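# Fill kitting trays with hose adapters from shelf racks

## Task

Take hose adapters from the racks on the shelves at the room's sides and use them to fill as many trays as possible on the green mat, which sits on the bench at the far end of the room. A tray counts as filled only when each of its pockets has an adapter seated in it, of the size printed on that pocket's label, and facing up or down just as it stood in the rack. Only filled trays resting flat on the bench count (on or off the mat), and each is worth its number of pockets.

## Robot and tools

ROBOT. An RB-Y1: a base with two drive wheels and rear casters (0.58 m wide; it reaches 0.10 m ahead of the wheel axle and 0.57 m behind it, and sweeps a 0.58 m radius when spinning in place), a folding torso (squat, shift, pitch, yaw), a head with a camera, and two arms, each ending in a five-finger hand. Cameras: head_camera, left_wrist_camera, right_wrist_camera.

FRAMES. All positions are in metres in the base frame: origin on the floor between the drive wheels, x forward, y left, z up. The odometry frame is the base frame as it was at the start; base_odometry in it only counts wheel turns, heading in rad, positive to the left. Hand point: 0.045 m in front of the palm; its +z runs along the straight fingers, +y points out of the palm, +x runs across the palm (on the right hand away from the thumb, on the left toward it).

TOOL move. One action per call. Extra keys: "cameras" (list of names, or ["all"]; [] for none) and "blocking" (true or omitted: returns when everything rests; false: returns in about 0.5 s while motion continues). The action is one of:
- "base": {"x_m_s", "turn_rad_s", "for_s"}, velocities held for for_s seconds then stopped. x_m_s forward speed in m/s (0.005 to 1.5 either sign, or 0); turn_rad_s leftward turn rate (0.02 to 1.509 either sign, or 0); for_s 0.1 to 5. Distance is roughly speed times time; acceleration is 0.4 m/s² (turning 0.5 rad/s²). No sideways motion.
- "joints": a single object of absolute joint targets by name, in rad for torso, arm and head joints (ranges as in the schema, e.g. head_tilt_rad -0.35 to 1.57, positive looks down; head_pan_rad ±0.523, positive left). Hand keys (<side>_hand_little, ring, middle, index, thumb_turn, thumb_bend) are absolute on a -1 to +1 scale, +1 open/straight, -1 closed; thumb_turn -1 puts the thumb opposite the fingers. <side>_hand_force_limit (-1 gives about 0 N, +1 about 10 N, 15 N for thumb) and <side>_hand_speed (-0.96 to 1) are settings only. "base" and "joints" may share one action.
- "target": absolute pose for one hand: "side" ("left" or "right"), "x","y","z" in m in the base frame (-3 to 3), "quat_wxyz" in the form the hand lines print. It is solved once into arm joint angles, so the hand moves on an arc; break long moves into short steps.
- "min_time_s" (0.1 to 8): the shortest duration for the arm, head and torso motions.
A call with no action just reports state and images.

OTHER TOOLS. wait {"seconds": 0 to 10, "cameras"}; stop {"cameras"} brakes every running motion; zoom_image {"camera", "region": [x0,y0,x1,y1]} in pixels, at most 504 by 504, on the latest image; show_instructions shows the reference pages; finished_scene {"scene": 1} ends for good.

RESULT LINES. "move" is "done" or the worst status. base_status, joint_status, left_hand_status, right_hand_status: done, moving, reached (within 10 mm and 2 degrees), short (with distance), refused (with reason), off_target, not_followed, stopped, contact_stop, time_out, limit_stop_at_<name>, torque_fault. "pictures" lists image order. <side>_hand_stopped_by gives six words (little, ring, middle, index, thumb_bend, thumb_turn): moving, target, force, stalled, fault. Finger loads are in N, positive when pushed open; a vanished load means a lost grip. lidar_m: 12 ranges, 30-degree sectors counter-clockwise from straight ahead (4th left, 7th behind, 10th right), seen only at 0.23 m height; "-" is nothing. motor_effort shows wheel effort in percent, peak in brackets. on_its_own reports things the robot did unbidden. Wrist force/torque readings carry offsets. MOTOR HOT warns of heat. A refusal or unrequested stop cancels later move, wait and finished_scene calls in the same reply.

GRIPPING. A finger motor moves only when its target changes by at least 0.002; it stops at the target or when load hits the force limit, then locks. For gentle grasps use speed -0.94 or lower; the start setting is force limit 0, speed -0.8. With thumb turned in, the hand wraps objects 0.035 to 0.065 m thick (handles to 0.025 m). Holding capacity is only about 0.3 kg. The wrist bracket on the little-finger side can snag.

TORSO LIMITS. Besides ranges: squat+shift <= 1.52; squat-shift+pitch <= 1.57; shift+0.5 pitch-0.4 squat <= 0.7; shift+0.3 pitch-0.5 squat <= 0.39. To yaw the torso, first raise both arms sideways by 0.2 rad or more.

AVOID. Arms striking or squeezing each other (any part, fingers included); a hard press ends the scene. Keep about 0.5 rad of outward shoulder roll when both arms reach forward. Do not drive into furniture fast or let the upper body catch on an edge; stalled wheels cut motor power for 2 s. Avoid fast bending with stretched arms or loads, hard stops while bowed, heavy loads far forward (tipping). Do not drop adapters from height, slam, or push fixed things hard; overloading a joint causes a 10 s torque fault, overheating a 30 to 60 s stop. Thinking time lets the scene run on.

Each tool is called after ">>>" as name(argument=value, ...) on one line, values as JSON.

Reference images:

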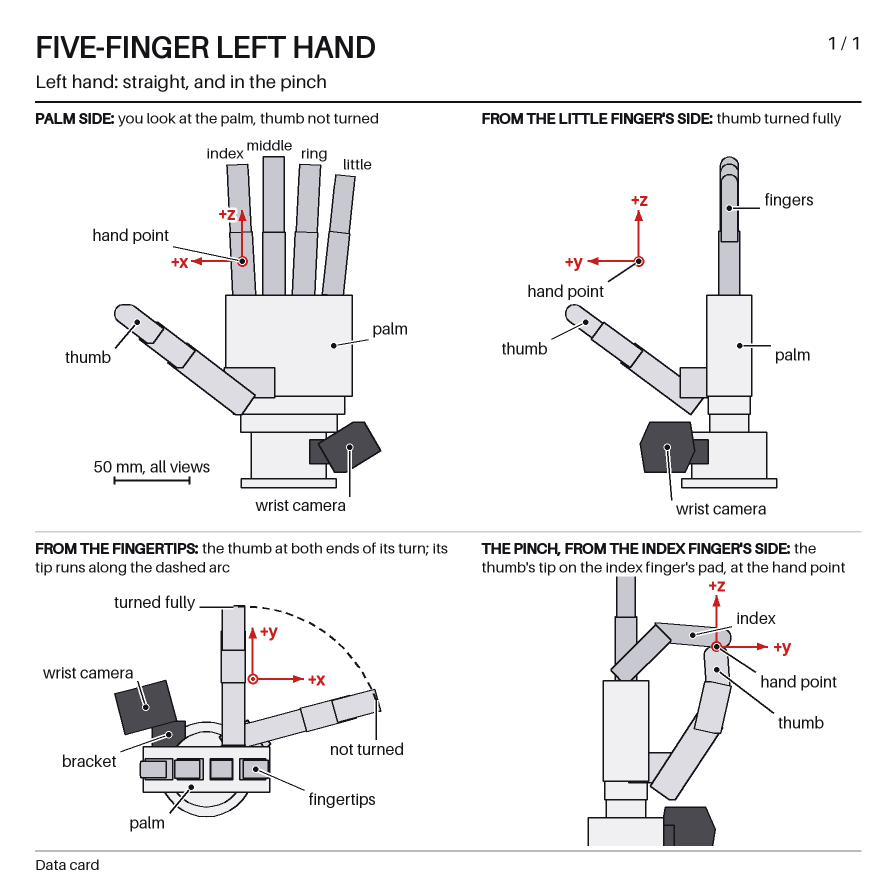

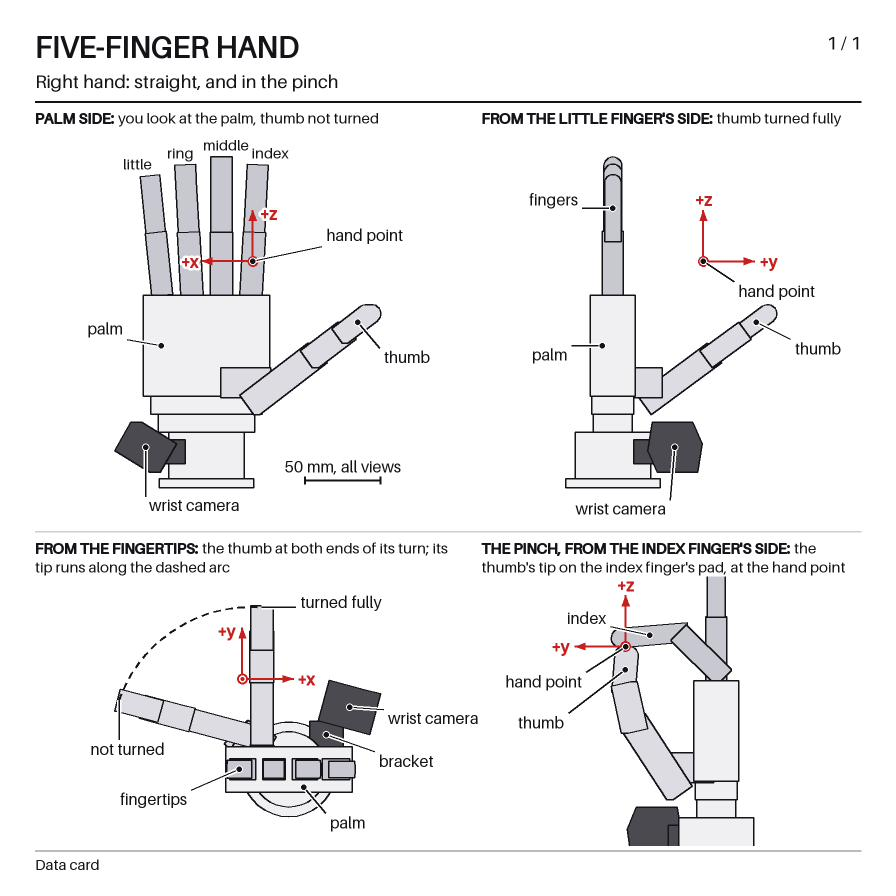

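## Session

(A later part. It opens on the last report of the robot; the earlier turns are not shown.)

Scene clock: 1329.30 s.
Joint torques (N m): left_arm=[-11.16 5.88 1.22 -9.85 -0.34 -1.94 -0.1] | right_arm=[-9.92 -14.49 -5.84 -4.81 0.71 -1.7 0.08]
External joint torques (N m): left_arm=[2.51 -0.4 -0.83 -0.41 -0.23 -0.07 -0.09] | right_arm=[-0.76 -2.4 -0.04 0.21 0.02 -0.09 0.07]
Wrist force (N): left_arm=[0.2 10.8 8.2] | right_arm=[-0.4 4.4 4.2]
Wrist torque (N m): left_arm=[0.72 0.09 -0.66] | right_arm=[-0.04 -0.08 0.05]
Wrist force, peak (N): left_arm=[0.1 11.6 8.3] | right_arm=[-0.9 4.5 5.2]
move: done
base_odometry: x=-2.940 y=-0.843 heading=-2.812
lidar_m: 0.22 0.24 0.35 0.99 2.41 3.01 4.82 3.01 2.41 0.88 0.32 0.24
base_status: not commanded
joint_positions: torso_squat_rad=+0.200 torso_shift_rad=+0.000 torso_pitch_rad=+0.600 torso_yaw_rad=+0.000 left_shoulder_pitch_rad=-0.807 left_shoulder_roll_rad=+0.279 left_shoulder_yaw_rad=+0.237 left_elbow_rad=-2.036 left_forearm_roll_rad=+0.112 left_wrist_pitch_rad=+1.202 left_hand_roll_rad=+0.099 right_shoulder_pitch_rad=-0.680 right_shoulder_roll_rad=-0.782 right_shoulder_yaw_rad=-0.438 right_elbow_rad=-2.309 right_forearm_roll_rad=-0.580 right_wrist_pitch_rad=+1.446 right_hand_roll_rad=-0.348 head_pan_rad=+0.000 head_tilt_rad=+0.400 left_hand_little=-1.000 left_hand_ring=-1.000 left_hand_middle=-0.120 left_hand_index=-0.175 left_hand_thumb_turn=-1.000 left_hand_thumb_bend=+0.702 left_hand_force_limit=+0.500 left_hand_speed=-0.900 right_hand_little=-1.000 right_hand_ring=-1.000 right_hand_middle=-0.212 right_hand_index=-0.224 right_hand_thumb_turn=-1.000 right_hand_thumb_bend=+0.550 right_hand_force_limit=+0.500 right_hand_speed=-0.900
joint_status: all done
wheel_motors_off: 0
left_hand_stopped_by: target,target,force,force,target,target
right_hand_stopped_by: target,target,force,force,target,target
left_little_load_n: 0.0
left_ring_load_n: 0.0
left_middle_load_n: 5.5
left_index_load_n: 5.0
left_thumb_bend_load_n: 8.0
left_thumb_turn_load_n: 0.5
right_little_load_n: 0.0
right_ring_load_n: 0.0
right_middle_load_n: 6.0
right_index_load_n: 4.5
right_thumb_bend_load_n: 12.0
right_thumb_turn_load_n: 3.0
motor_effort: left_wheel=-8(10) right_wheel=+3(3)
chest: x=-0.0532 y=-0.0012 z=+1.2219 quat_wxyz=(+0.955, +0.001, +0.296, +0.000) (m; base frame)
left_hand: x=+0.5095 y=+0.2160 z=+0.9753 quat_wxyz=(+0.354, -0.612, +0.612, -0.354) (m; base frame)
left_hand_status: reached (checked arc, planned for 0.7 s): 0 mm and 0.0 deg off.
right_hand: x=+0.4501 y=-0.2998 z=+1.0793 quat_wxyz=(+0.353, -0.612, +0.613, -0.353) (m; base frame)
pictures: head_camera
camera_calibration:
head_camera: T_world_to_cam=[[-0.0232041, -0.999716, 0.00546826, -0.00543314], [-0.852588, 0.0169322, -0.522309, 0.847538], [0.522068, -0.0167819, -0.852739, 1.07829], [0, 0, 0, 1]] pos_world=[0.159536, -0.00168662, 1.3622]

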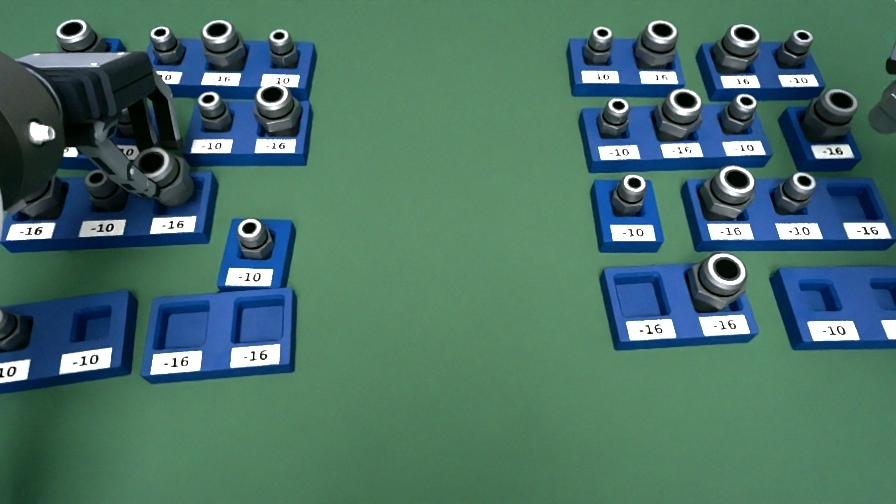

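>>> move(target={"side":"left","x":0.5085,"y":0.2150,"z":0.967,"quat_wxyz":[0.3536,-0.6124,0.6124,-0.3536]}, min_time_s=0.5, cameras=["head_camera"])

>>> zoom_image(camera="head_camera", region=[130, 140, 250, 240])

Scene clock: 1330.80 s.
Joint torques (N m): left_arm=[-10.47 5.63 0.52 -9.67 -0.34 -2.18 -0.17] | right_arm=[-9.87 -14.28 -6.29 -5.03 0.72 -1.83 0.02]
External joint torques (N m): left_arm=[3.02 -0.49 -1.49 -0.1 -0.23 -0.3 -0.16] | right_arm=[-0.71 -2.18 -0.49 0 0.03 -0.23 0.01]
Wrist force (N): left_arm=[0.1 10.8 8.0] | right_arm=[-0.6 4.2 4.7]
Wrist torque (N m): left_arm=[0.72 0.10 -0.65] | right_arm=[-0.12 -0.01 0.00]
Wrist force, peak (N): left_arm=[0.3 11.3 8.5] | right_arm=[-0.6 5.0 4.5]
move: done
base_odometry: x=-2.940 y=-0.843 heading=-2.812
lidar_m: 0.22 0.24 0.35 0.98 2.41 3.01 4.83 3.01 2.40 0.88 0.34 0.24
base_status: not commanded
joint_positions: torso_squat_rad=+0.200 torso_shift_rad=+0.000 torso_pitch_rad=+0.600 torso_yaw_rad=+0.000 left_shoulder_pitch_rad=-0.790 left_shoulder_roll_rad=+0.271 left_shoulder_yaw_rad=+0.232 left_elbow_rad=-2.027 left_forearm_roll_rad=+0.106 left_wrist_pitch_rad=+1.175 left_hand_roll_rad=+0.098 right_shoulder_pitch_rad=-0.680 right_shoulder_roll_rad=-0.782 right_shoulder_yaw_rad=-0.438 right_elbow_rad=-2.309 right_forearm_roll_rad=-0.580 right_wrist_pitch_rad=+1.446 right_hand_roll_rad=-0.348 head_pan_rad=+0.000 head_tilt_rad=+0.400 left_hand_little=-1.000 left_hand_ring=-1.000 left_hand_middle=-0.120 left_hand_index=-0.175 left_hand_thumb_turn=-1.000 left_hand_thumb_bend=+0.702 left_hand_force_limit=+0.500 left_hand_speed=-0.900 right_hand_little=-1.000 right_hand_ring=-1.000 right_hand_middle=-0.212 right_hand_index=-0.224 right_hand_thumb_turn=-1.000 right_hand_thumb_bend=+0.550 right_hand_force_limit=+0.500 right_hand_speed=-0.900
joint_status: all done
wheel_motors_off: 0
left_hand_stopped_by: target,target,force,force,target,target
right_hand_stopped_by: target,target,force,force,target,target
left_little_load_n: 0.0
left_ring_load_n: 0.0
left_middle_load_n: 5.5
left_index_load_n: 5.0
left_thumb_bend_load_n: 8.0
left_thumb_turn_load_n: 0.5
right_little_load_n: 0.0
right_ring_load_n: 0.0
right_middle_load_n: 6.0
right_index_load_n: 4.5
right_thumb_bend_load_n: 12.0
right_thumb_turn_load_n: 3.5
motor_effort: left_wheel=-8(10) right_wheel=+3(4)
chest: x=-0.0532 y=-0.0012 z=+1.2219 quat_wxyz=(+0.955, +0.001, +0.296, +0.000) (m; base frame)
left_hand: x=+0.5084 y=+0.2152 z=+0.9674 quat_wxyz=(+0.354, -0.612, +0.612, -0.353) (m; base frame)
left_hand_status: reached (checked arc, planned for 0.5 s): 0 mm and 0.0 deg off.
right_hand: x=+0.4501 y=-0.2998 z=+1.0793 quat_wxyz=(+0.353, -0.612, +0.613, -0.353) (m; base frame)
pictures: head_camera
camera_calibration:
head_camera: T_world_to_cam=[[-0.0232041, -0.999716, 0.00546826, -0.00543314], [-0.852588, 0.0169322, -0.522309, 0.847538], [0.522068, -0.0167819, -0.852739, 1.07829], [0, 0, 0, 1]] pos_world=[0.159536, -0.00168662, 1.3622]

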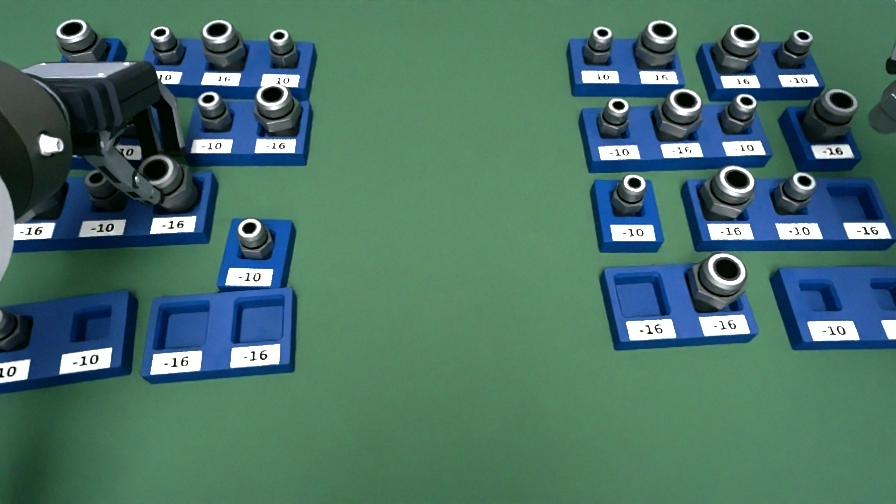

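Scaled by 4.200 from the camera's 896x504 image, which has a finer 1280x720 frame.

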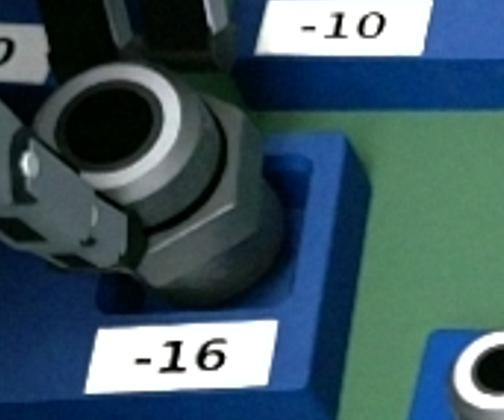

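>>> move(target={"side":"left","x":0.5090,"y":0.2148,"z":0.957,"quat_wxyz":[0.3536,-0.6124,0.6124,-0.3536]}, min_time_s=0.7, cameras=["head_camera"])

>>> zoom_image(camera="head_camera", region=[130, 140, 250, 240])

Scene clock: 1332.17 s.
Joint torques (N m): left_arm=[-8.96 4.61 0.21 -7.67 -0.45 -1.07 -0.37] | right_arm=[-9.8 -14.75 -6.29 -4.95 0.61 -1.73 0.03]
External joint torques (N m): left_arm=[4.41 -1.38 -1.77 2.06 -0.35 0.81 -0.36] | right_arm=[-0.63 -2.66 -0.49 0.08 -0.07 -0.12 0.02]
Wrist force (N): left_arm=[0.2 5.4 4.6] | right_arm=[-0.5 4.0 4.2]
Wrist torque (N m): left_arm=[0.56 0.05 -0.60] | right_arm=[-0.08 -0.02 0.02]
Wrist force, peak (N): left_arm=[0.4 11.3 8.6] | right_arm=[-0.7 4.8 5.0]
move: done
base_odometry: x=-2.940 y=-0.843 heading=-2.812
lidar_m: 0.23 0.24 0.35 0.99 2.40 3.00 4.82 3.02 2.41 0.88 0.33 0.24
base_status: not commanded
joint_positions: torso_squat_rad=+0.200 torso_shift_rad=+0.000 torso_pitch_rad=+0.600 torso_yaw_rad=+0.000 left_shoulder_pitch_rad=-0.775 left_shoulder_roll_rad=+0.262 left_shoulder_yaw_rad=+0.227 left_elbow_rad=-2.007 left_forearm_roll_rad=+0.101 left_wrist_pitch_rad=+1.137 left_hand_roll_rad=+0.095 right_shoulder_pitch_rad=-0.680 right_shoulder_roll_rad=-0.782 right_shoulder_yaw_rad=-0.438 right_elbow_rad=-2.309 right_forearm_roll_rad=-0.580 right_wrist_pitch_rad=+1.446 right_hand_roll_rad=-0.348 head_pan_rad=+0.000 head_tilt_rad=+0.400 left_hand_little=-1.000 left_hand_ring=-1.000 left_hand_middle=-0.120 left_hand_index=-0.175 left_hand_thumb_turn=-1.000 left_hand_thumb_bend=+0.702 left_hand_force_limit=+0.500 left_hand_speed=-0.900 right_hand_little=-1.000 right_hand_ring=-1.000 right_hand_middle=-0.212 right_hand_index=-0.224 right_hand_thumb_turn=-1.000 right_hand_thumb_bend=+0.550 right_hand_force_limit=+0.500 right_hand_speed=-0.900
joint_status: all done
wheel_motors_off: 0
left_hand_stopped_by: target,target,force,force,target,target
right_hand_stopped_by: target,target,force,force,target,target
left_little_load_n: 0.0
left_ring_load_n: 0.0
left_middle_load_n: 5.5
left_index_load_n: 5.0
left_thumb_bend_load_n: 7.0
left_thumb_turn_load_n: 0.0
right_little_load_n: 0.5
right_ring_load_n: 0.0
right_middle_load_n: 6.0
right_index_load_n: 4.5
right_thumb_bend_load_n: 12.0
right_thumb_turn_load_n: 3.0
motor_effort: left_wheel=-8(10) right_wheel=+3(4)
chest: x=-0.0532 y=-0.0012 z=+1.2219 quat_wxyz=(+0.955, +0.001, +0.296, +0.000) (m; base frame)
left_hand: x=+0.5089 y=+0.2150 z=+0.9580 quat_wxyz=(+0.354, -0.612, +0.612, -0.354) (m; base frame)
left_hand_status: reached (checked arc, planned for 0.7 s): 1 mm and 0.1 deg off.
right_hand: x=+0.4500 y=-0.2998 z=+1.0793 quat_wxyz=(+0.353, -0.612, +0.613, -0.353) (m; base frame)
pictures: head_camera
camera_calibration:
head_camera: T_world_to_cam=[[-0.0232035, -0.999716, 0.00546671, -0.00543399], [-0.852516, 0.0169302, -0.522426, 0.847653], [0.522185, -0.0167826, -0.852667, 1.07831], [0, 0, 0, 1]] pos_world=[0.159435, -0.00168661, 1.3623]

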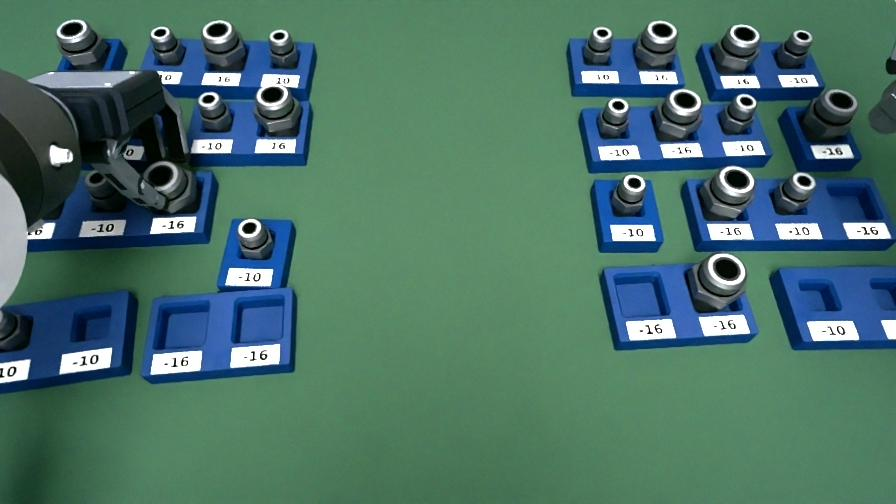

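Scaled by 4.200 from the camera's 896x504 image, which has a finer 1280x720 frame.

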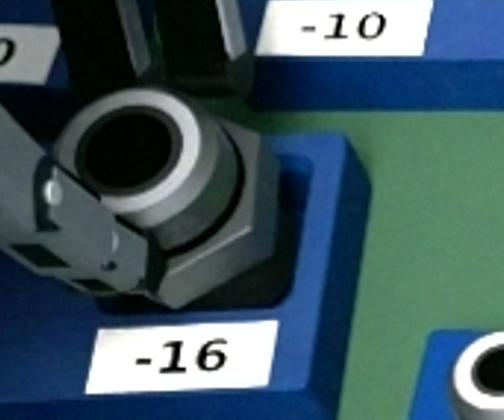

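Contact at pocket floor. Release.

>>> move(joints={"left_hand_speed":-0.7,"left_hand_index":0.2,"left_hand_middle":0.2,"left_hand_thumb_bend":0.88})

>>> move(target={"side":"left","x":0.501,"y":0.2148,"z":1.015,"quat_wxyz":[0.3536,-0.6124,0.6124,-0.3536]}, min_time_s=0.7)

>>> move(joints={"left_shoulder_pitch_rad":-0.794,"left_shoulder_roll_rad":0.567,"left_shoulder_yaw_rad":0.675,"left_elbow_rad":-2.223,"left_forearm_roll_rad":0.595,"left_wrist_pitch_rad":1.559,"left_hand_roll_rad":-0.012,"left_hand_speed":0,"left_hand_index":0.1,"left_hand_middle":0.1,"left_hand_thumb_bend":0.76}, min_time_s=0.8)

>>> move(target={"side":"right","x":0.3786,"y":-0.3067,"z":1.0,"quat_wxyz":[0.3536,-0.6124,0.6124,-0.3536]}, min_time_s=1.0)

>>> move(target={"side":"right","x":0.3886,"y":-0.3067,"z":0.95,"quat_wxyz":[0.3536,-0.6124,0.6124,-0.3536]}, min_time_s=0.8, cameras=["head_camera"])

>>> zoom_image(camera="head_camera", region=[776, 250, 896, 350])

>>> zoom_image(camera="head_camera", region=[130, 140, 250, 240])

Scene clock: 1333.63 s.
Joint torques (N m): left_arm=[-9.74 5.08 0.49 -8.98 -0.31 -1.52 -0.16] | right_arm=[-9.61 -14.69 -6.14 -4.9 0.7 -1.76 0.07]
External joint torques (N m): left_arm=[3.63 -0.91 -1.49 0.76 -0.21 0.36 -0.16] | right_arm=[-0.45 -2.6 -0.35 0.13 0.02 -0.15 0.06]
Wrist force (N): left_arm=[0.4 9.2 7.1] | right_arm=[-1.5 3.8 4.5]
Wrist torque (N m): left_arm=[0.72 0.04 -0.61] | right_arm=[-0.19 0.16 -0.07]
Wrist force, peak (N): left_arm=[0.2 9.2 7.7] | right_arm=[-0.4 5.2 4.3]
move: done
base_odometry: x=-2.940 y=-0.843 heading=-2.812
lidar_m: 0.23 0.24 0.34 0.99 2.41 3.01 4.83 3.02 2.39 0.88 0.33 0.23
base_status: not commanded
joint_positions: torso_squat_rad=+0.200 torso_shift_rad=+0.000 torso_pitch_rad=+0.600 torso_yaw_rad=+0.000 left_shoulder_pitch_rad=-0.775 left_shoulder_roll_rad=+0.262 left_shoulder_yaw_rad=+0.227 left_elbow_rad=-2.007 left_forearm_roll_rad=+0.101 left_wrist_pitch_rad=+1.138 left_hand_roll_rad=+0.095 right_shoulder_pitch_rad=-0.680 right_shoulder_roll_rad=-0.782 right_shoulder_yaw_rad=-0.438 right_elbow_rad=-2.309 right_forearm_roll_rad=-0.580 right_wrist_pitch_rad=+1.446 right_hand_roll_rad=-0.348 head_pan_rad=+0.000 head_tilt_rad=+0.400 left_hand_little=-1.000 left_hand_ring=-1.000 left_hand_middle=+0.200 left_hand_index=+0.200 left_hand_thumb_turn=-1.000 left_hand_thumb_bend=+0.880 left_hand_force_limit=+0.500 left_hand_speed=-0.700 right_hand_little=-1.000 right_hand_ring=-1.000 right_hand_middle=-0.212 right_hand_index=-0.224 right_hand_thumb_turn=-1.000 right_hand_thumb_bend=+0.550 right_hand_force_limit=+0.500 right_hand_speed=-0.900
joint_status: all done
wheel_motors_off: 0
left_hand_stopped_by: target,target,target,target,target,target
right_hand_stopped_by: target,target,force,force,target,target
left_little_load_n: 0.0
left_ring_load_n: 0.0
left_middle_load_n: 0.0
left_index_load_n: 0.0
left_thumb_bend_load_n: 0.0
left_thumb_turn_load_n: 0.0
right_little_load_n: 0.0
right_ring_load_n: 0.0
right_middle_load_n: 6.0
right_index_load_n: 4.5
right_thumb_bend_load_n: 12.0
right_thumb_turn_load_n: 2.5
motor_effort: left_wheel=-8(9) right_wheel=+3(4)
chest: x=-0.0532 y=-0.0012 z=+1.2219 quat_wxyz=(+0.955, +0.001, +0.296, +0.000) (m; base frame)
left_hand: x=+0.5088 y=+0.2150 z=+0.9578 quat_wxyz=(+0.354, -0.612, +0.612, -0.354) (m; base frame)
right_hand: x=+0.4500 y=-0.2998 z=+1.0793 quat_wxyz=(+0.353, -0.612, +0.613, -0.353) (m; base frame)
pictures: none

Scene clock: 1334.67 s.
Joint torques (N m): left_arm=[-11.9 7.48 3.34 -9.06 -0.1 -1.53 0.36] | right_arm=[-9.86 -14.65 -6.03 -4.87 0.68 -1.76 0.03]
External joint torques (N m): left_arm=[1.98 0.89 1.18 -0.46 0.07 0.34 0.36] | right_arm=[-0.7 -2.56 -0.24 0.15 0 -0.15 0.02]
Wrist force (N): left_arm=[0.0 8.9 7.0] | right_arm=[-0.5 3.9 4.5]
Wrist torque (N m): left_arm=[0.67 0.10 -0.48] | right_arm=[-0.15 0.01 0.03]
Wrist force, peak (N): left_arm=[0.1 9.9 7.4] | right_arm=[-0.1 4.7 5.1]
move: done
base_odometry: x=-2.940 y=-0.843 heading=-2.812
lidar_m: 0.23 0.24 0.34 0.99 2.41 3.01 4.83 3.03 2.40 0.88 0.33 0.24
base_status: not commanded
joint_positions: torso_squat_rad=+0.200 torso_shift_rad=+0.000 torso_pitch_rad=+0.600 torso_yaw_rad=+0.000 left_shoulder_pitch_rad=-0.862 left_shoulder_roll_rad=+0.310 left_shoulder_yaw_rad=+0.252 left_elbow_rad=-2.134 left_forearm_roll_rad=+0.127 left_wrist_pitch_rad=+1.358 left_hand_roll_rad=+0.116 right_shoulder_pitch_rad=-0.680 right_shoulder_roll_rad=-0.782 right_shoulder_yaw_rad=-0.438 right_elbow_rad=-2.309 right_forearm_roll_rad=-0.580 right_wrist_pitch_rad=+1.446 right_hand_roll_rad=-0.348 head_pan_rad=+0.000 head_tilt_rad=+0.400 left_hand_little=-1.000 left_hand_ring=-1.000 left_hand_middle=+0.200 left_hand_index=+0.200 left_hand_thumb_turn=-1.000 left_hand_thumb_bend=+0.880 left_hand_force_limit=+0.500 left_hand_speed=-0.700 right_hand_little=-1.000 right_hand_ring=-1.000 right_hand_middle=-0.212 right_hand_index=-0.224 right_hand_thumb_turn=-1.000 right_hand_thumb_bend=+0.550 right_hand_force_limit=+0.500 right_hand_speed=-0.900
joint_status: all done
wheel_motors_off: 0
left_hand_stopped_by: target,target,target,target,target,target
right_hand_stopped_by: target,target,force,force,target,target
left_little_load_n: 0.0
left_ring_load_n: 0.5
left_middle_load_n: 0.0
left_index_load_n: 0.0
left_thumb_bend_load_n: 0.0
left_thumb_turn_load_n: 0.0
right_little_load_n: 0.0
right_ring_load_n: 0.0
right_middle_load_n: 6.5
right_index_load_n: 4.5
right_thumb_bend_load_n: 12.0
right_thumb_turn_load_n: 3.0
motor_effort: left_wheel=-6(9) right_wheel=+3(4)
chest: x=-0.0532 y=-0.0012 z=+1.2219 quat_wxyz=(+0.955, +0.001, +0.296, +0.000) (m; base frame)
left_hand: x=+0.5011 y=+0.2147 z=+1.0148 quat_wxyz=(+0.354, -0.612, +0.612, -0.354) (m; base frame)
left_hand_status: reached (checked arc, planned for 0.7 s): 0 mm and 0.1 deg off.
right_hand: x=+0.4500 y=-0.2998 z=+1.0793 quat_wxyz=(+0.353, -0.612, +0.613, -0.353) (m; base frame)
pictures: none

Scene clock: 1335.80 s.
Joint torques (N m): left_arm=[-8.11 11.42 3.57 -6.87 -0.16 -1.79 -0.08] | right_arm=[-9.68 -14.68 -5.75 -4.67 0.65 -1.77 -0.01]
External joint torques (N m): left_arm=[2.49 -1.08 0.15 -0.41 -0.21 0.1 -0.07] | right_arm=[-0.52 -2.58 0.04 0.36 -0.03 -0.16 -0.01]
Wrist force (N): left_arm=[0.1 9.3 7.0] | right_arm=[-1.0 4.6 4.0]
Wrist torque (N m): left_arm=[0.73 0.08 -0.63] | right_arm=[0.00 0.09 0.00]
Wrist force, peak (N): left_arm=[0.6 9.7 7.6] | right_arm=[-0.8 4.2 5.4]
move: done
base_odometry: x=-2.940 y=-0.843 heading=-2.812
lidar_m: 0.22 0.24 0.34 0.98 2.41 3.01 4.83 3.03 2.41 0.88 0.33 0.24
base_status: not commanded
joint_positions: torso_squat_rad=+0.200 torso_shift_rad=+0.000 torso_pitch_rad=+0.600 torso_yaw_rad=+0.000 left_shoulder_pitch_rad=-0.794 left_shoulder_roll_rad=+0.567 left_shoulder_yaw_rad=+0.675 left_elbow_rad=-2.223 left_forearm_roll_rad=+0.595 left_wrist_pitch_rad=+1.559 left_hand_roll_rad=-0.012 right_shoulder_pitch_rad=-0.680 right_shoulder_roll_rad=-0.782 right_shoulder_yaw_rad=-0.438 right_elbow_rad=-2.309 right_forearm_roll_rad=-0.580 right_wrist_pitch_rad=+1.446 right_hand_roll_rad=-0.348 head_pan_rad=+0.000 head_tilt_rad=+0.400 left_hand_little=-1.000 left_hand_ring=-1.000 left_hand_middle=+0.100 left_hand_index=+0.100 left_hand_thumb_turn=-1.000 left_hand_thumb_bend=+0.760 left_hand_force_limit=+0.500 left_hand_speed=+0.000 right_hand_little=-1.000 right_hand_ring=-1.000 right_hand_middle=-0.212 right_hand_index=-0.224 right_hand_thumb_turn=-1.000 right_hand_thumb_bend=+0.550 right_hand_force_limit=+0.500 right_hand_speed=-0.900
joint_status: all done
wheel_motors_off: 0
left_hand_stopped_by: target,target,target,target,target,target
right_hand_stopped_by: target,target,force,force,target,target
left_little_load_n: 0.0
left_ring_load_n: 0.0
left_middle_load_n: 0.0
left_index_load_n: 0.0
left_thumb_bend_load_n: 0.0
left_thumb_turn_load_n: 0.0
right_little_load_n: -0.5
right_ring_load_n: 0.0
right_middle_load_n: 6.0
right_index_load_n: 4.5
right_thumb_bend_load_n: 11.5
right_thumb_turn_load_n: 3.0
motor_effort: left_wheel=-7(10) right_wheel=+3(4)
chest: x=-0.0533 y=-0.0012 z=+1.2219 quat_wxyz=(+0.955, +0.001, +0.296, +0.000) (m; base frame)
left_hand: x=+0.4502 y=+0.3403 z=+1.0801 quat_wxyz=(+0.354, -0.612, +0.613, -0.353) (m; base frame)
right_hand: x=+0.4500 y=-0.2998 z=+1.0793 quat_wxyz=(+0.353, -0.612, +0.613, -0.353) (m; base frame)
pictures: none

Scene clock: 1337.17 s.
Joint torques (N m): left_arm=[-7.57 11.93 3.38 -6.9 -0.07 -1.6 -0.06] | right_arm=[-4.08 -10.33 -6.07 -6.97 0.48 -1.77 -0.1]
External joint torques (N m): left_arm=[3.03 -0.56 -0.04 -0.45 -0.12 0.29 -0.05] | right_arm=[-0.57 -1.45 -1 -0.15 0 -0.11 -0.1]
Wrist force (N): left_arm=[0.2 9.3 7.5] | right_arm=[-1.5 4.7 4.4]
Wrist torque (N m): left_arm=[0.68 0.08 -0.63] | right_arm=[0.01 0.17 -0.04]
Wrist force, peak (N): left_arm=[0.0 9.6 7.1] | right_arm=[-1.4 4.6 4.7]
move: done
base_odometry: x=-2.940 y=-0.843 heading=-2.812
lidar_m: 0.22 0.24 0.34 0.99 2.41 3.00 4.82 3.03 2.40 0.87 0.34 0.24
base_status: not commanded
joint_positions: torso_squat_rad=+0.200 torso_shift_rad=+0.000 torso_pitch_rad=+0.600 torso_yaw_rad=+0.000 left_shoulder_pitch_rad=-0.794 left_shoulder_roll_rad=+0.567 left_shoulder_yaw_rad=+0.675 left_elbow_rad=-2.223 left_forearm_roll_rad=+0.595 left_wrist_pitch_rad=+1.559 left_hand_roll_rad=-0.012 right_shoulder_pitch_rad=-0.269 right_shoulder_roll_rad=-0.542 right_shoulder_yaw_rad=-0.488 right_elbow_rad=-2.478 right_forearm_roll_rad=-0.527 right_wrist_pitch_rad=+1.191 right_hand_roll_rad=-0.216 head_pan_rad=+0.000 head_tilt_rad=+0.400 left_hand_little=-1.000 left_hand_ring=-1.000 left_hand_middle=+0.100 left_hand_index=+0.100 left_hand_thumb_turn=-1.000 left_hand_thumb_bend=+0.760 left_hand_force_limit=+0.500 left_hand_speed=+0.000 right_hand_little=-1.000 right_hand_ring=-1.000 right_hand_middle=-0.212 right_hand_index=-0.224 right_hand_thumb_turn=-1.000 right_hand_thumb_bend=+0.550 right_hand_force_limit=+0.500 right_hand_speed=-0.900
joint_status: all done
wheel_motors_off: 0
left_hand_stopped_by: target,target,target,target,target,target
right_hand_stopped_by: target,target,force,force,target,target
left_little_load_n: 0.0
left_ring_load_n: 0.0
left_middle_load_n: 0.0
left_index_load_n: 0.0
left_thumb_bend_load_n: 0.0
left_thumb_turn_load_n: 0.0
right_little_load_n: 0.0
right_ring_load_n: 0.0
right_middle_load_n: 6.0
right_index_load_n: 4.5
right_thumb_bend_load_n: 11.5
right_thumb_turn_load_n: 3.0
motor_effort: left_wheel=-5(9) right_wheel=+3(4)
chest: x=-0.0533 y=-0.0012 z=+1.2219 quat_wxyz=(+0.955, +0.001, +0.296, +0.000) (m; base frame)
left_hand: x=+0.4502 y=+0.3403 z=+1.0801 quat_wxyz=(+0.354, -0.612, +0.613, -0.353) (m; base frame)
right_hand: x=+0.3783 y=-0.3071 z=+1.0002 quat_wxyz=(+0.352, -0.612, +0.614, -0.354) (m; base frame)
right_hand_status: reached (checked arc, planned for 1.0 s): 1 mm and 0.3 deg off.
pictures: none

Scene clock: 1338.30 s.
Joint torques (N m): left_arm=[-7.78 11.34 3.41 -6.9 -0.23 -1.8 -0.06] | right_arm=[-3.56 -8.99 -4.12 -7.71 0.31 -2 0.02]
External joint torques (N m): left_arm=[2.82 -1.16 -0.02 -0.44 -0.28 0.08 -0.05] | right_arm=[-0.06 -0.94 0.62 0.35 -0.03 -0.3 0.02]
Wrist force (N): left_arm=[0.1 9.3 7.0] | right_arm=[-0.6 4.3 4.5]
Wrist torque (N m): left_arm=[0.71 0.10 -0.64] | right_arm=[-0.10 -0.02 0.00]
Wrist force, peak (N): left_arm=[-0.1 9.4 7.3] | right_arm=[-0.8 4.9 4.4]
move: done
base_odometry: x=-2.940 y=-0.843 heading=-2.812
lidar_m: 0.23 0.24 0.35 0.99 2.42 3.02 4.83 3.03 2.41 0.87 0.33 0.23
base_status: not commanded
joint_positions: torso_squat_rad=+0.200 torso_shift_rad=+0.000 torso_pitch_rad=+0.600 torso_yaw_rad=+0.000 left_shoulder_pitch_rad=-0.794 left_shoulder_roll_rad=+0.567 left_shoulder_yaw_rad=+0.675 left_elbow_rad=-2.223 left_forearm_roll_rad=+0.595 left_wrist_pitch_rad=+1.559 left_hand_roll_rad=-0.012 right_shoulder_pitch_rad=-0.243 right_shoulder_roll_rad=-0.449 right_shoulder_yaw_rad=-0.403 right_elbow_rad=-2.344 right_forearm_roll_rad=-0.460 right_wrist_pitch_rad=+1.013 right_hand_roll_rad=-0.114 head_pan_rad=+0.000 head_tilt_rad=+0.400 left_hand_little=-1.000 left_hand_ring=-1.000 left_hand_middle=+0.100 left_hand_index=+0.100 left_hand_thumb_turn=-1.000 left_hand_thumb_bend=+0.760 left_hand_force_limit=+0.500 left_hand_speed=+0.000 right_hand_little=-1.000 right_hand_ring=-1.000 right_hand_middle=-0.212 right_hand_index=-0.224 right_hand_thumb_turn=-1.000 right_hand_thumb_bend=+0.550 right_hand_force_limit=+0.500 right_hand_speed=-0.900
joint_status: all done
wheel_motors_off: 0
left_hand_stopped_by: target,target,target,target,target,target
right_hand_stopped_by: target,target,force,force,target,target
left_little_load_n: 0.0
left_ring_load_n: 0.0
left_middle_load_n: -0.5
left_index_load_n: 0.0
left_thumb_bend_load_n: 0.0
left_thumb_turn_load_n: 0.0
right_little_load_n: 0.0
right_ring_load_n: 0.0
right_middle_load_n: 6.0
right_index_load_n: 4.5
right_thumb_bend_load_n: 12.0
right_thumb_turn_load_n: 3.0
motor_effort: left_wheel=-7(9) right_wheel=+3(4)
chest: x=-0.0533 y=-0.0012 z=+1.2219 quat_wxyz=(+0.955, +0.001, +0.296, +0.000) (m; base frame)
left_hand: x=+0.4502 y=+0.3403 z=+1.0801 quat_wxyz=(+0.354, -0.612, +0.613, -0.353) (m; base frame)
right_hand: x=+0.3880 y=-0.3068 z=+0.9502 quat_wxyz=(+0.353, -0.612, +0.613, -0.354) (m; base frame)
right_hand_status: reached (checked arc, planned for 0.8 s): 1 mm and 0.1 deg off.
pictures: head_camera
camera_calibration:
head_camera: T_world_to_cam=[[-0.0231519, -0.999717, 0.0053811, -0.00532572], [-0.852517, 0.016931, -0.522425, 0.847651], [0.522186, -0.0166826, -0.852668, 1.07831], [0, 0, 0, 1]] pos_world=[0.159436, -0.00168674, 1.3623]

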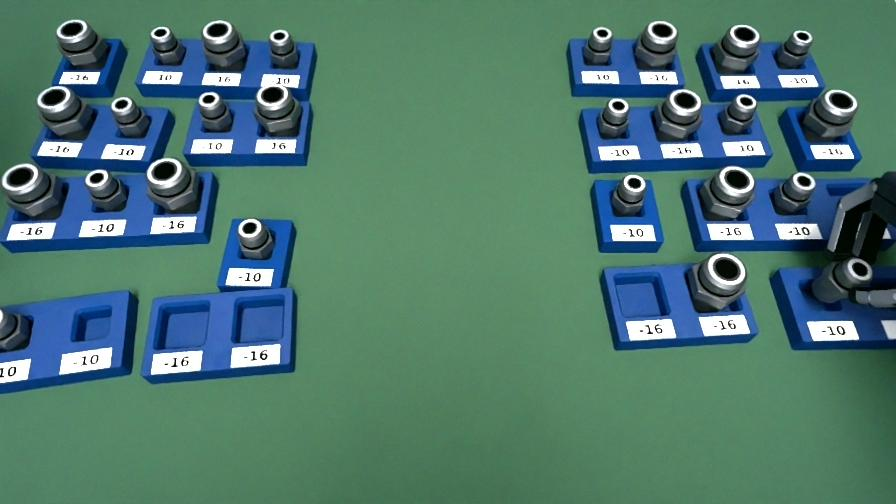

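Scaled by 4.200 from the camera's 896x504 image, which has a finer 1280x720 frame.

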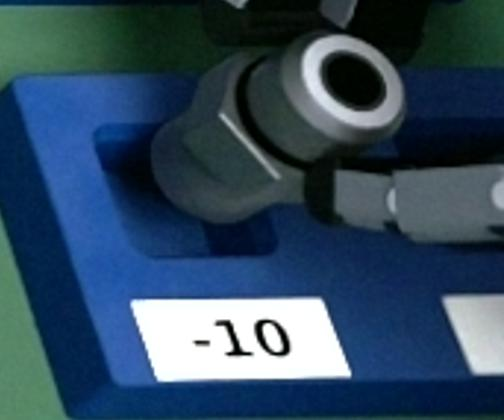

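Scaled by 4.200 from the camera's 896x504 image, which has a finer 1280x720 frame.

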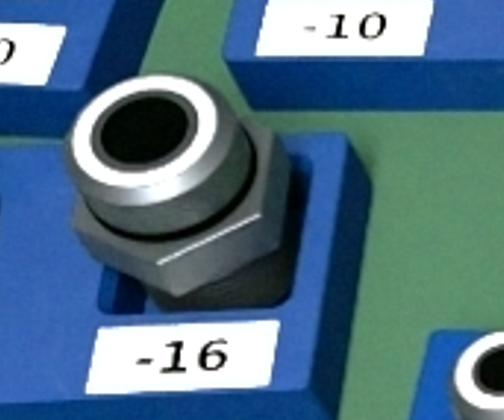

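>>> move(target={"side":"right","x":0.3882,"y":-0.3057,"z":0.94,"quat_wxyz":[0.3536,-0.6124,0.6124,-0.3536]}, min_time_s=0.6, cameras=["head_camera"])

>>> zoom_image(camera="head_camera", region=[776, 250, 896, 350])

Scene clock: 1339.53 s.
Joint torques (N m): left_arm=[-8.75 12.22 3.63 -7.14 -0.06 -1.86 0.01] | right_arm=[-2.86 -8.02 -3.85 -7.78 0.42 -2.03 0.2]
External joint torques (N m): left_arm=[1.84 -0.28 0.2 -0.68 -0.11 0.03 0.01] | right_arm=[0.55 -0.18 0.81 0.47 0.11 -0.33 0.19]
Wrist force (N): left_arm=[0.1 9.2 7.1] | right_arm=[-0.7 3.2 4.9]
Wrist torque (N m): left_arm=[0.72 0.09 -0.65] | right_arm=[-0.27 -0.03 -0.06]
Wrist force, peak (N): left_arm=[0.1 9.6 7.3] | right_arm=[-1.1 4.5 4.9]
move: done
base_odometry: x=-2.940 y=-0.843 heading=-2.812
lidar_m: 0.23 0.24 0.33 0.98 2.41 3.01 4.82 3.02 2.40 0.87 0.33 0.24
base_status: not commanded
joint_positions: torso_squat_rad=+0.200 torso_shift_rad=+0.000 torso_pitch_rad=+0.600 torso_yaw_rad=+0.000 left_shoulder_pitch_rad=-0.794 left_shoulder_roll_rad=+0.567 left_shoulder_yaw_rad=+0.675 left_elbow_rad=-2.223 left_forearm_roll_rad=+0.595 left_wrist_pitch_rad=+1.559 left_hand_roll_rad=-0.012 right_shoulder_pitch_rad=-0.233 right_shoulder_roll_rad=-0.432 right_shoulder_yaw_rad=-0.387 right_elbow_rad=-2.322 right_forearm_roll_rad=-0.449 right_wrist_pitch_rad=+0.976 right_hand_roll_rad=-0.098 head_pan_rad=+0.000 head_tilt_rad=+0.400 left_hand_little=-1.000 left_hand_ring=-1.000 left_hand_middle=+0.100 left_hand_index=+0.100 left_hand_thumb_turn=-1.000 left_hand_thumb_bend=+0.760 left_hand_force_limit=+0.500 left_hand_speed=+0.000 right_hand_little=-1.000 right_hand_ring=-1.000 right_hand_middle=-0.212 right_hand_index=-0.224 right_hand_thumb_turn=-1.000 right_hand_thumb_bend=+0.550 right_hand_force_limit=+0.500 right_hand_speed=-0.900
joint_status: all done
wheel_motors_off: 0
left_hand_stopped_by: target,target,target,target,target,target
right_hand_stopped_by: target,target,force,force,target,target
left_little_load_n: 0.0
left_ring_load_n: 0.0
left_middle_load_n: -0.5
left_index_load_n: 0.0
left_thumb_bend_load_n: 0.0
left_thumb_turn_load_n: 0.0
right_little_load_n: 0.0
right_ring_load_n: 0.0
right_middle_load_n: 6.0
right_index_load_n: 4.5
right_thumb_bend_load_n: 11.5
right_thumb_turn_load_n: 3.0
motor_effort: left_wheel=-6(10) right_wheel=+3(4)
chest: x=-0.0533 y=-0.0012 z=+1.2219 quat_wxyz=(+0.955, +0.001, +0.296, +0.000) (m; base frame)
left_hand: x=+0.4502 y=+0.3403 z=+1.0801 quat_wxyz=(+0.354, -0.612, +0.613, -0.353) (m; base frame)
right_hand: x=+0.3878 y=-0.3057 z=+0.9402 quat_wxyz=(+0.353, -0.613, +0.613, -0.353) (m; base frame)
right_hand_status: reached (checked arc, planned for 0.6 s): 0 mm and 0.1 deg off.
pictures: head_camera
camera_calibration:
head_camera: T_world_to_cam=[[-0.0231519, -0.999717, 0.0053811, -0.00532572], [-0.852517, 0.016931, -0.522425, 0.847651], [0.522186, -0.0166826, -0.852668, 1.07831], [0, 0, 0, 1]] pos_world=[0.159436, -0.00168674, 1.3623]

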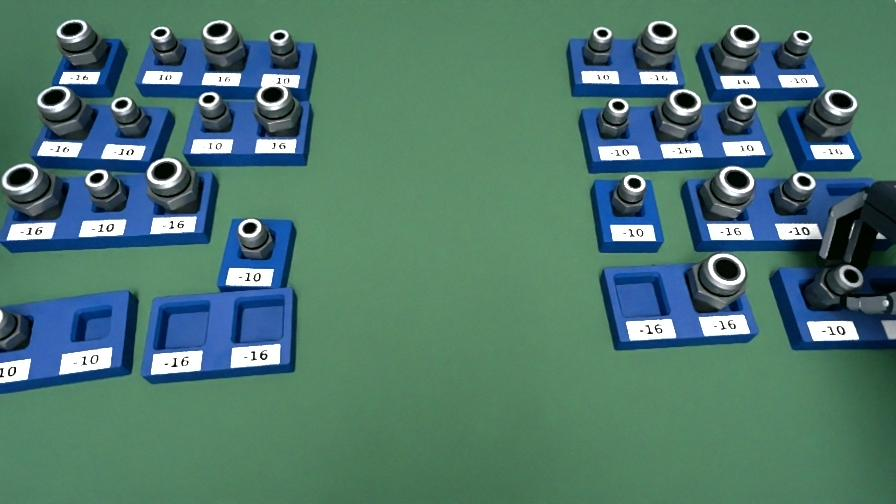

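Scaled by 4.200 from the camera's 896x504 image, which has a finer 1280x720 frame.

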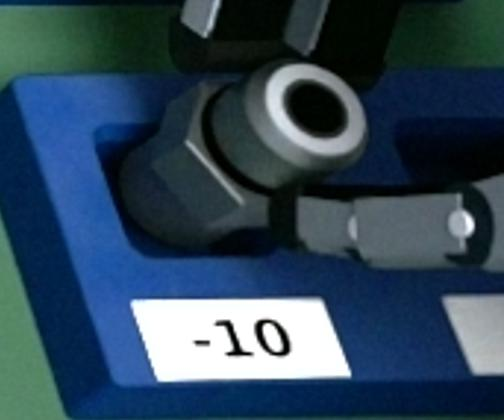

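>>> move(target={"side":"right","x":0.3884,"y":-0.3057,"z":0.9308,"quat_wxyz":[0.3536,-0.6124,0.6124,-0.3536]}, min_time_s=0.7)

>>> move(joints={"right_hand_speed":-0.7,"right_hand_index":0.2,"right_hand_middle":0.2,"right_hand_thumb_bend":0.88}, cameras=["head_camera"])

>>> zoom_image(camera="head_camera", region=[776, 250, 896, 350])

Scene clock: 1341.03 s.
Joint torques (N m): left_arm=[-7.75 11.95 3.26 -6.83 -0.16 -1.63 -0.03] | right_arm=[-3.03 -7.92 -3.57 -7.76 0.47 -1.8 0.27]
External joint torques (N m): left_arm=[2.85 -0.55 -0.17 -0.37 -0.21 0.25 -0.02] | right_arm=[0.32 -0.22 1.04 0.64 0.18 -0.1 0.27]
Wrist force (N): left_arm=[0.0 9.3 7.1] | right_arm=[-0.5 3.3 4.1]
Wrist torque (N m): left_arm=[0.70 0.11 -0.65] | right_arm=[-0.07 -0.07 0.03]
Wrist force, peak (N): left_arm=[-0.1 9.4 7.5] | right_arm=[-1.0 4.9 4.7]
move: done
base_odometry: x=-2.940 y=-0.843 heading=-2.812
lidar_m: 0.22 0.23 0.33 0.98 2.40 3.00 4.82 3.03 2.40 0.87 0.35 0.24
base_status: not commanded
joint_positions: torso_squat_rad=+0.200 torso_shift_rad=+0.000 torso_pitch_rad=+0.600 torso_yaw_rad=+0.000 left_shoulder_pitch_rad=-0.794 left_shoulder_roll_rad=+0.567 left_shoulder_yaw_rad=+0.675 left_elbow_rad=-2.223 left_forearm_roll_rad=+0.595 left_wrist_pitch_rad=+1.559 left_hand_roll_rad=-0.012 right_shoulder_pitch_rad=-0.226 right_shoulder_roll_rad=-0.420 right_shoulder_yaw_rad=-0.374 right_elbow_rad=-2.297 right_forearm_roll_rad=-0.442 right_wrist_pitch_rad=+0.942 right_hand_roll_rad=-0.083 head_pan_rad=+0.000 head_tilt_rad=+0.400 left_hand_little=-1.000 left_hand_ring=-1.000 left_hand_middle=+0.100 left_hand_index=+0.100 left_hand_thumb_turn=-1.000 left_hand_thumb_bend=+0.760 left_hand_force_limit=+0.500 left_hand_speed=+0.000 right_hand_little=-1.000 right_hand_ring=-1.000 right_hand_middle=-0.212 right_hand_index=-0.224 right_hand_thumb_turn=-1.000 right_hand_thumb_bend=+0.550 right_hand_force_limit=+0.500 right_hand_speed=-0.900
joint_status: all done
wheel_motors_off: 0
left_hand_stopped_by: target,target,target,target,target,target
right_hand_stopped_by: target,target,force,force,target,target
left_little_load_n: 0.0
left_ring_load_n: 0.0
left_middle_load_n: 0.0
left_index_load_n: 0.0
left_thumb_bend_load_n: 0.0
left_thumb_turn_load_n: 0.0
right_little_load_n: 0.0
right_ring_load_n: 0.0
right_middle_load_n: 6.0
right_index_load_n: 4.5
right_thumb_bend_load_n: 11.5
right_thumb_turn_load_n: 3.0
motor_effort: left_wheel=-7(10) right_wheel=+4(4)
chest: x=-0.0533 y=-0.0012 z=+1.2219 quat_wxyz=(+0.955, +0.001, +0.296, +0.000) (m; base frame)
left_hand: x=+0.4502 y=+0.3403 z=+1.0801 quat_wxyz=(+0.354, -0.612, +0.613, -0.353) (m; base frame)
right_hand: x=+0.3881 y=-0.3057 z=+0.9310 quat_wxyz=(+0.353, -0.612, +0.613, -0.354) (m; base frame)
right_hand_status: reached (checked arc, planned for 0.7 s): 0 mm and 0.1 deg off.
pictures: none

Scene clock: 1342.30 s.
Joint torques (N m): left_arm=[-8.43 11.74 3.61 -7 -0.12 -1.82 -0.01] | right_arm=[-2.8 -8.17 -3.77 -7.8 0.35 -1.74 0.17]
External joint torques (N m): left_arm=[2.17 -0.76 0.18 -0.55 -0.18 0.07 -0.01] | right_arm=[0.55 -0.47 0.84 0.6 0.06 -0.04 0.17]
Wrist force (N): left_arm=[0.0 9.3 7.2] | right_arm=[-0.9 2.8 3.5]
Wrist torque (N m): left_arm=[0.70 0.12 -0.63] | right_arm=[-0.16 0.03 -0.01]
Wrist force, peak (N): left_arm=[0.1 9.5 7.3] | right_arm=[-1.3 3.7 4.7]
move: done
base_odometry: x=-2.940 y=-0.843 heading=-2.812
lidar_m: 0.22 0.24 0.34 0.99 2.40 3.00 4.83 3.02 2.41 0.87 0.33 0.24
base_status: not commanded
joint_positions: torso_squat_rad=+0.200 torso_shift_rad=+0.000 torso_pitch_rad=+0.600 torso_yaw_rad=+0.000 left_shoulder_pitch_rad=-0.794 left_shoulder_roll_rad=+0.567 left_shoulder_yaw_rad=+0.675 left_elbow_rad=-2.223 left_forearm_roll_rad=+0.595 left_wrist_pitch_rad=+1.559 left_hand_roll_rad=-0.012 right_shoulder_pitch_rad=-0.226 right_shoulder_roll_rad=-0.420 right_shoulder_yaw_rad=-0.374 right_elbow_rad=-2.297 right_forearm_roll_rad=-0.442 right_wrist_pitch_rad=+0.942 right_hand_roll_rad=-0.083 head_pan_rad=+0.000 head_tilt_rad=+0.400 left_hand_little=-1.000 left_hand_ring=-1.000 left_hand_middle=+0.100 left_hand_index=+0.100 left_hand_thumb_turn=-1.000 left_hand_thumb_bend=+0.760 left_hand_force_limit=+0.500 left_hand_speed=+0.000 right_hand_little=-1.000 right_hand_ring=-1.000 right_hand_middle=+0.200 right_hand_index=+0.200 right_hand_thumb_turn=-1.000 right_hand_thumb_bend=+0.880 right_hand_force_limit=+0.500 right_hand_speed=-0.700
joint_status: all done
wheel_motors_off: 0
left_hand_stopped_by: target,target,target,target,target,target
right_hand_stopped_by: target,target,target,target,target,target
left_little_load_n: 0.0
left_ring_load_n: 0.0
left_middle_load_n: 0.0
left_index_load_n: 0.0
left_thumb_bend_load_n: 0.0
left_thumb_turn_load_n: 0.0
right_little_load_n: 0.0
right_ring_load_n: 0.0
right_middle_load_n: 0.0
right_index_load_n: 0.0
right_thumb_bend_load_n: 0.0
right_thumb_turn_load_n: 0.0
motor_effort: left_wheel=-7(9) right_wheel=+4(4)
chest: x=-0.0533 y=-0.0012 z=+1.2219 quat_wxyz=(+0.955, +0.001, +0.296, +0.000) (m; base frame)
left_hand: x=+0.4502 y=+0.3403 z=+1.0801 quat_wxyz=(+0.354, -0.612, +0.613, -0.353) (m; base frame)
right_hand: x=+0.3881 y=-0.3057 z=+0.9310 quat_wxyz=(+0.353, -0.612, +0.613, -0.354) (m; base frame)
pictures: head_camera
camera_calibration:
head_camera: T_world_to_cam=[[-0.0231519, -0.999717, 0.0053811, -0.00532572], [-0.852517, 0.016931, -0.522425, 0.847651], [0.522186, -0.0166826, -0.852668, 1.07831], [0, 0, 0, 1]] pos_world=[0.159436, -0.00168674, 1.3623]

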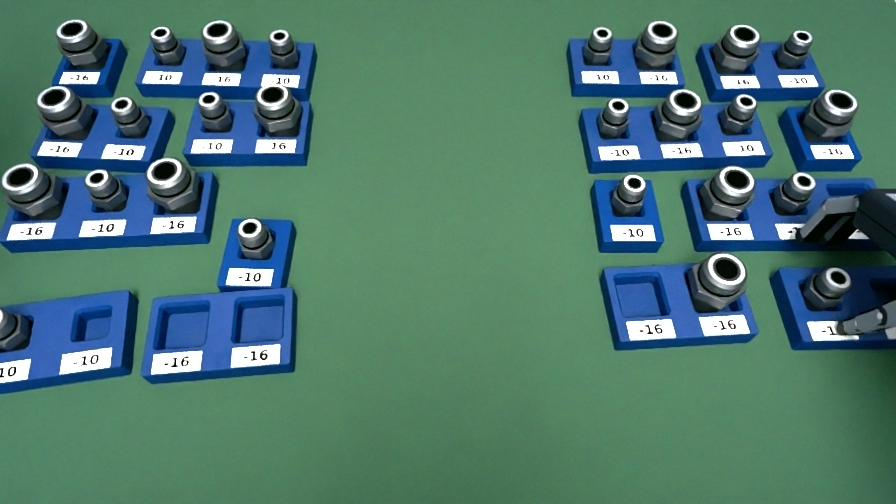

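Scaled by 4.200 from the camera's 896x504 image, which has a finer 1280x720 frame.

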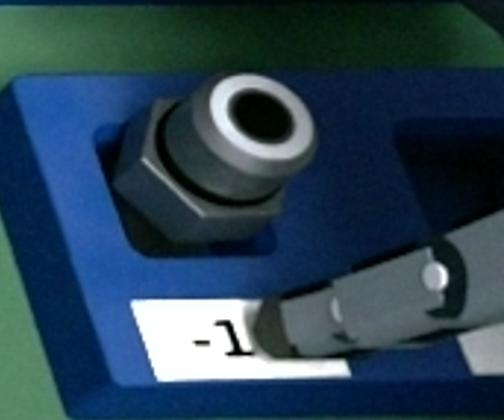

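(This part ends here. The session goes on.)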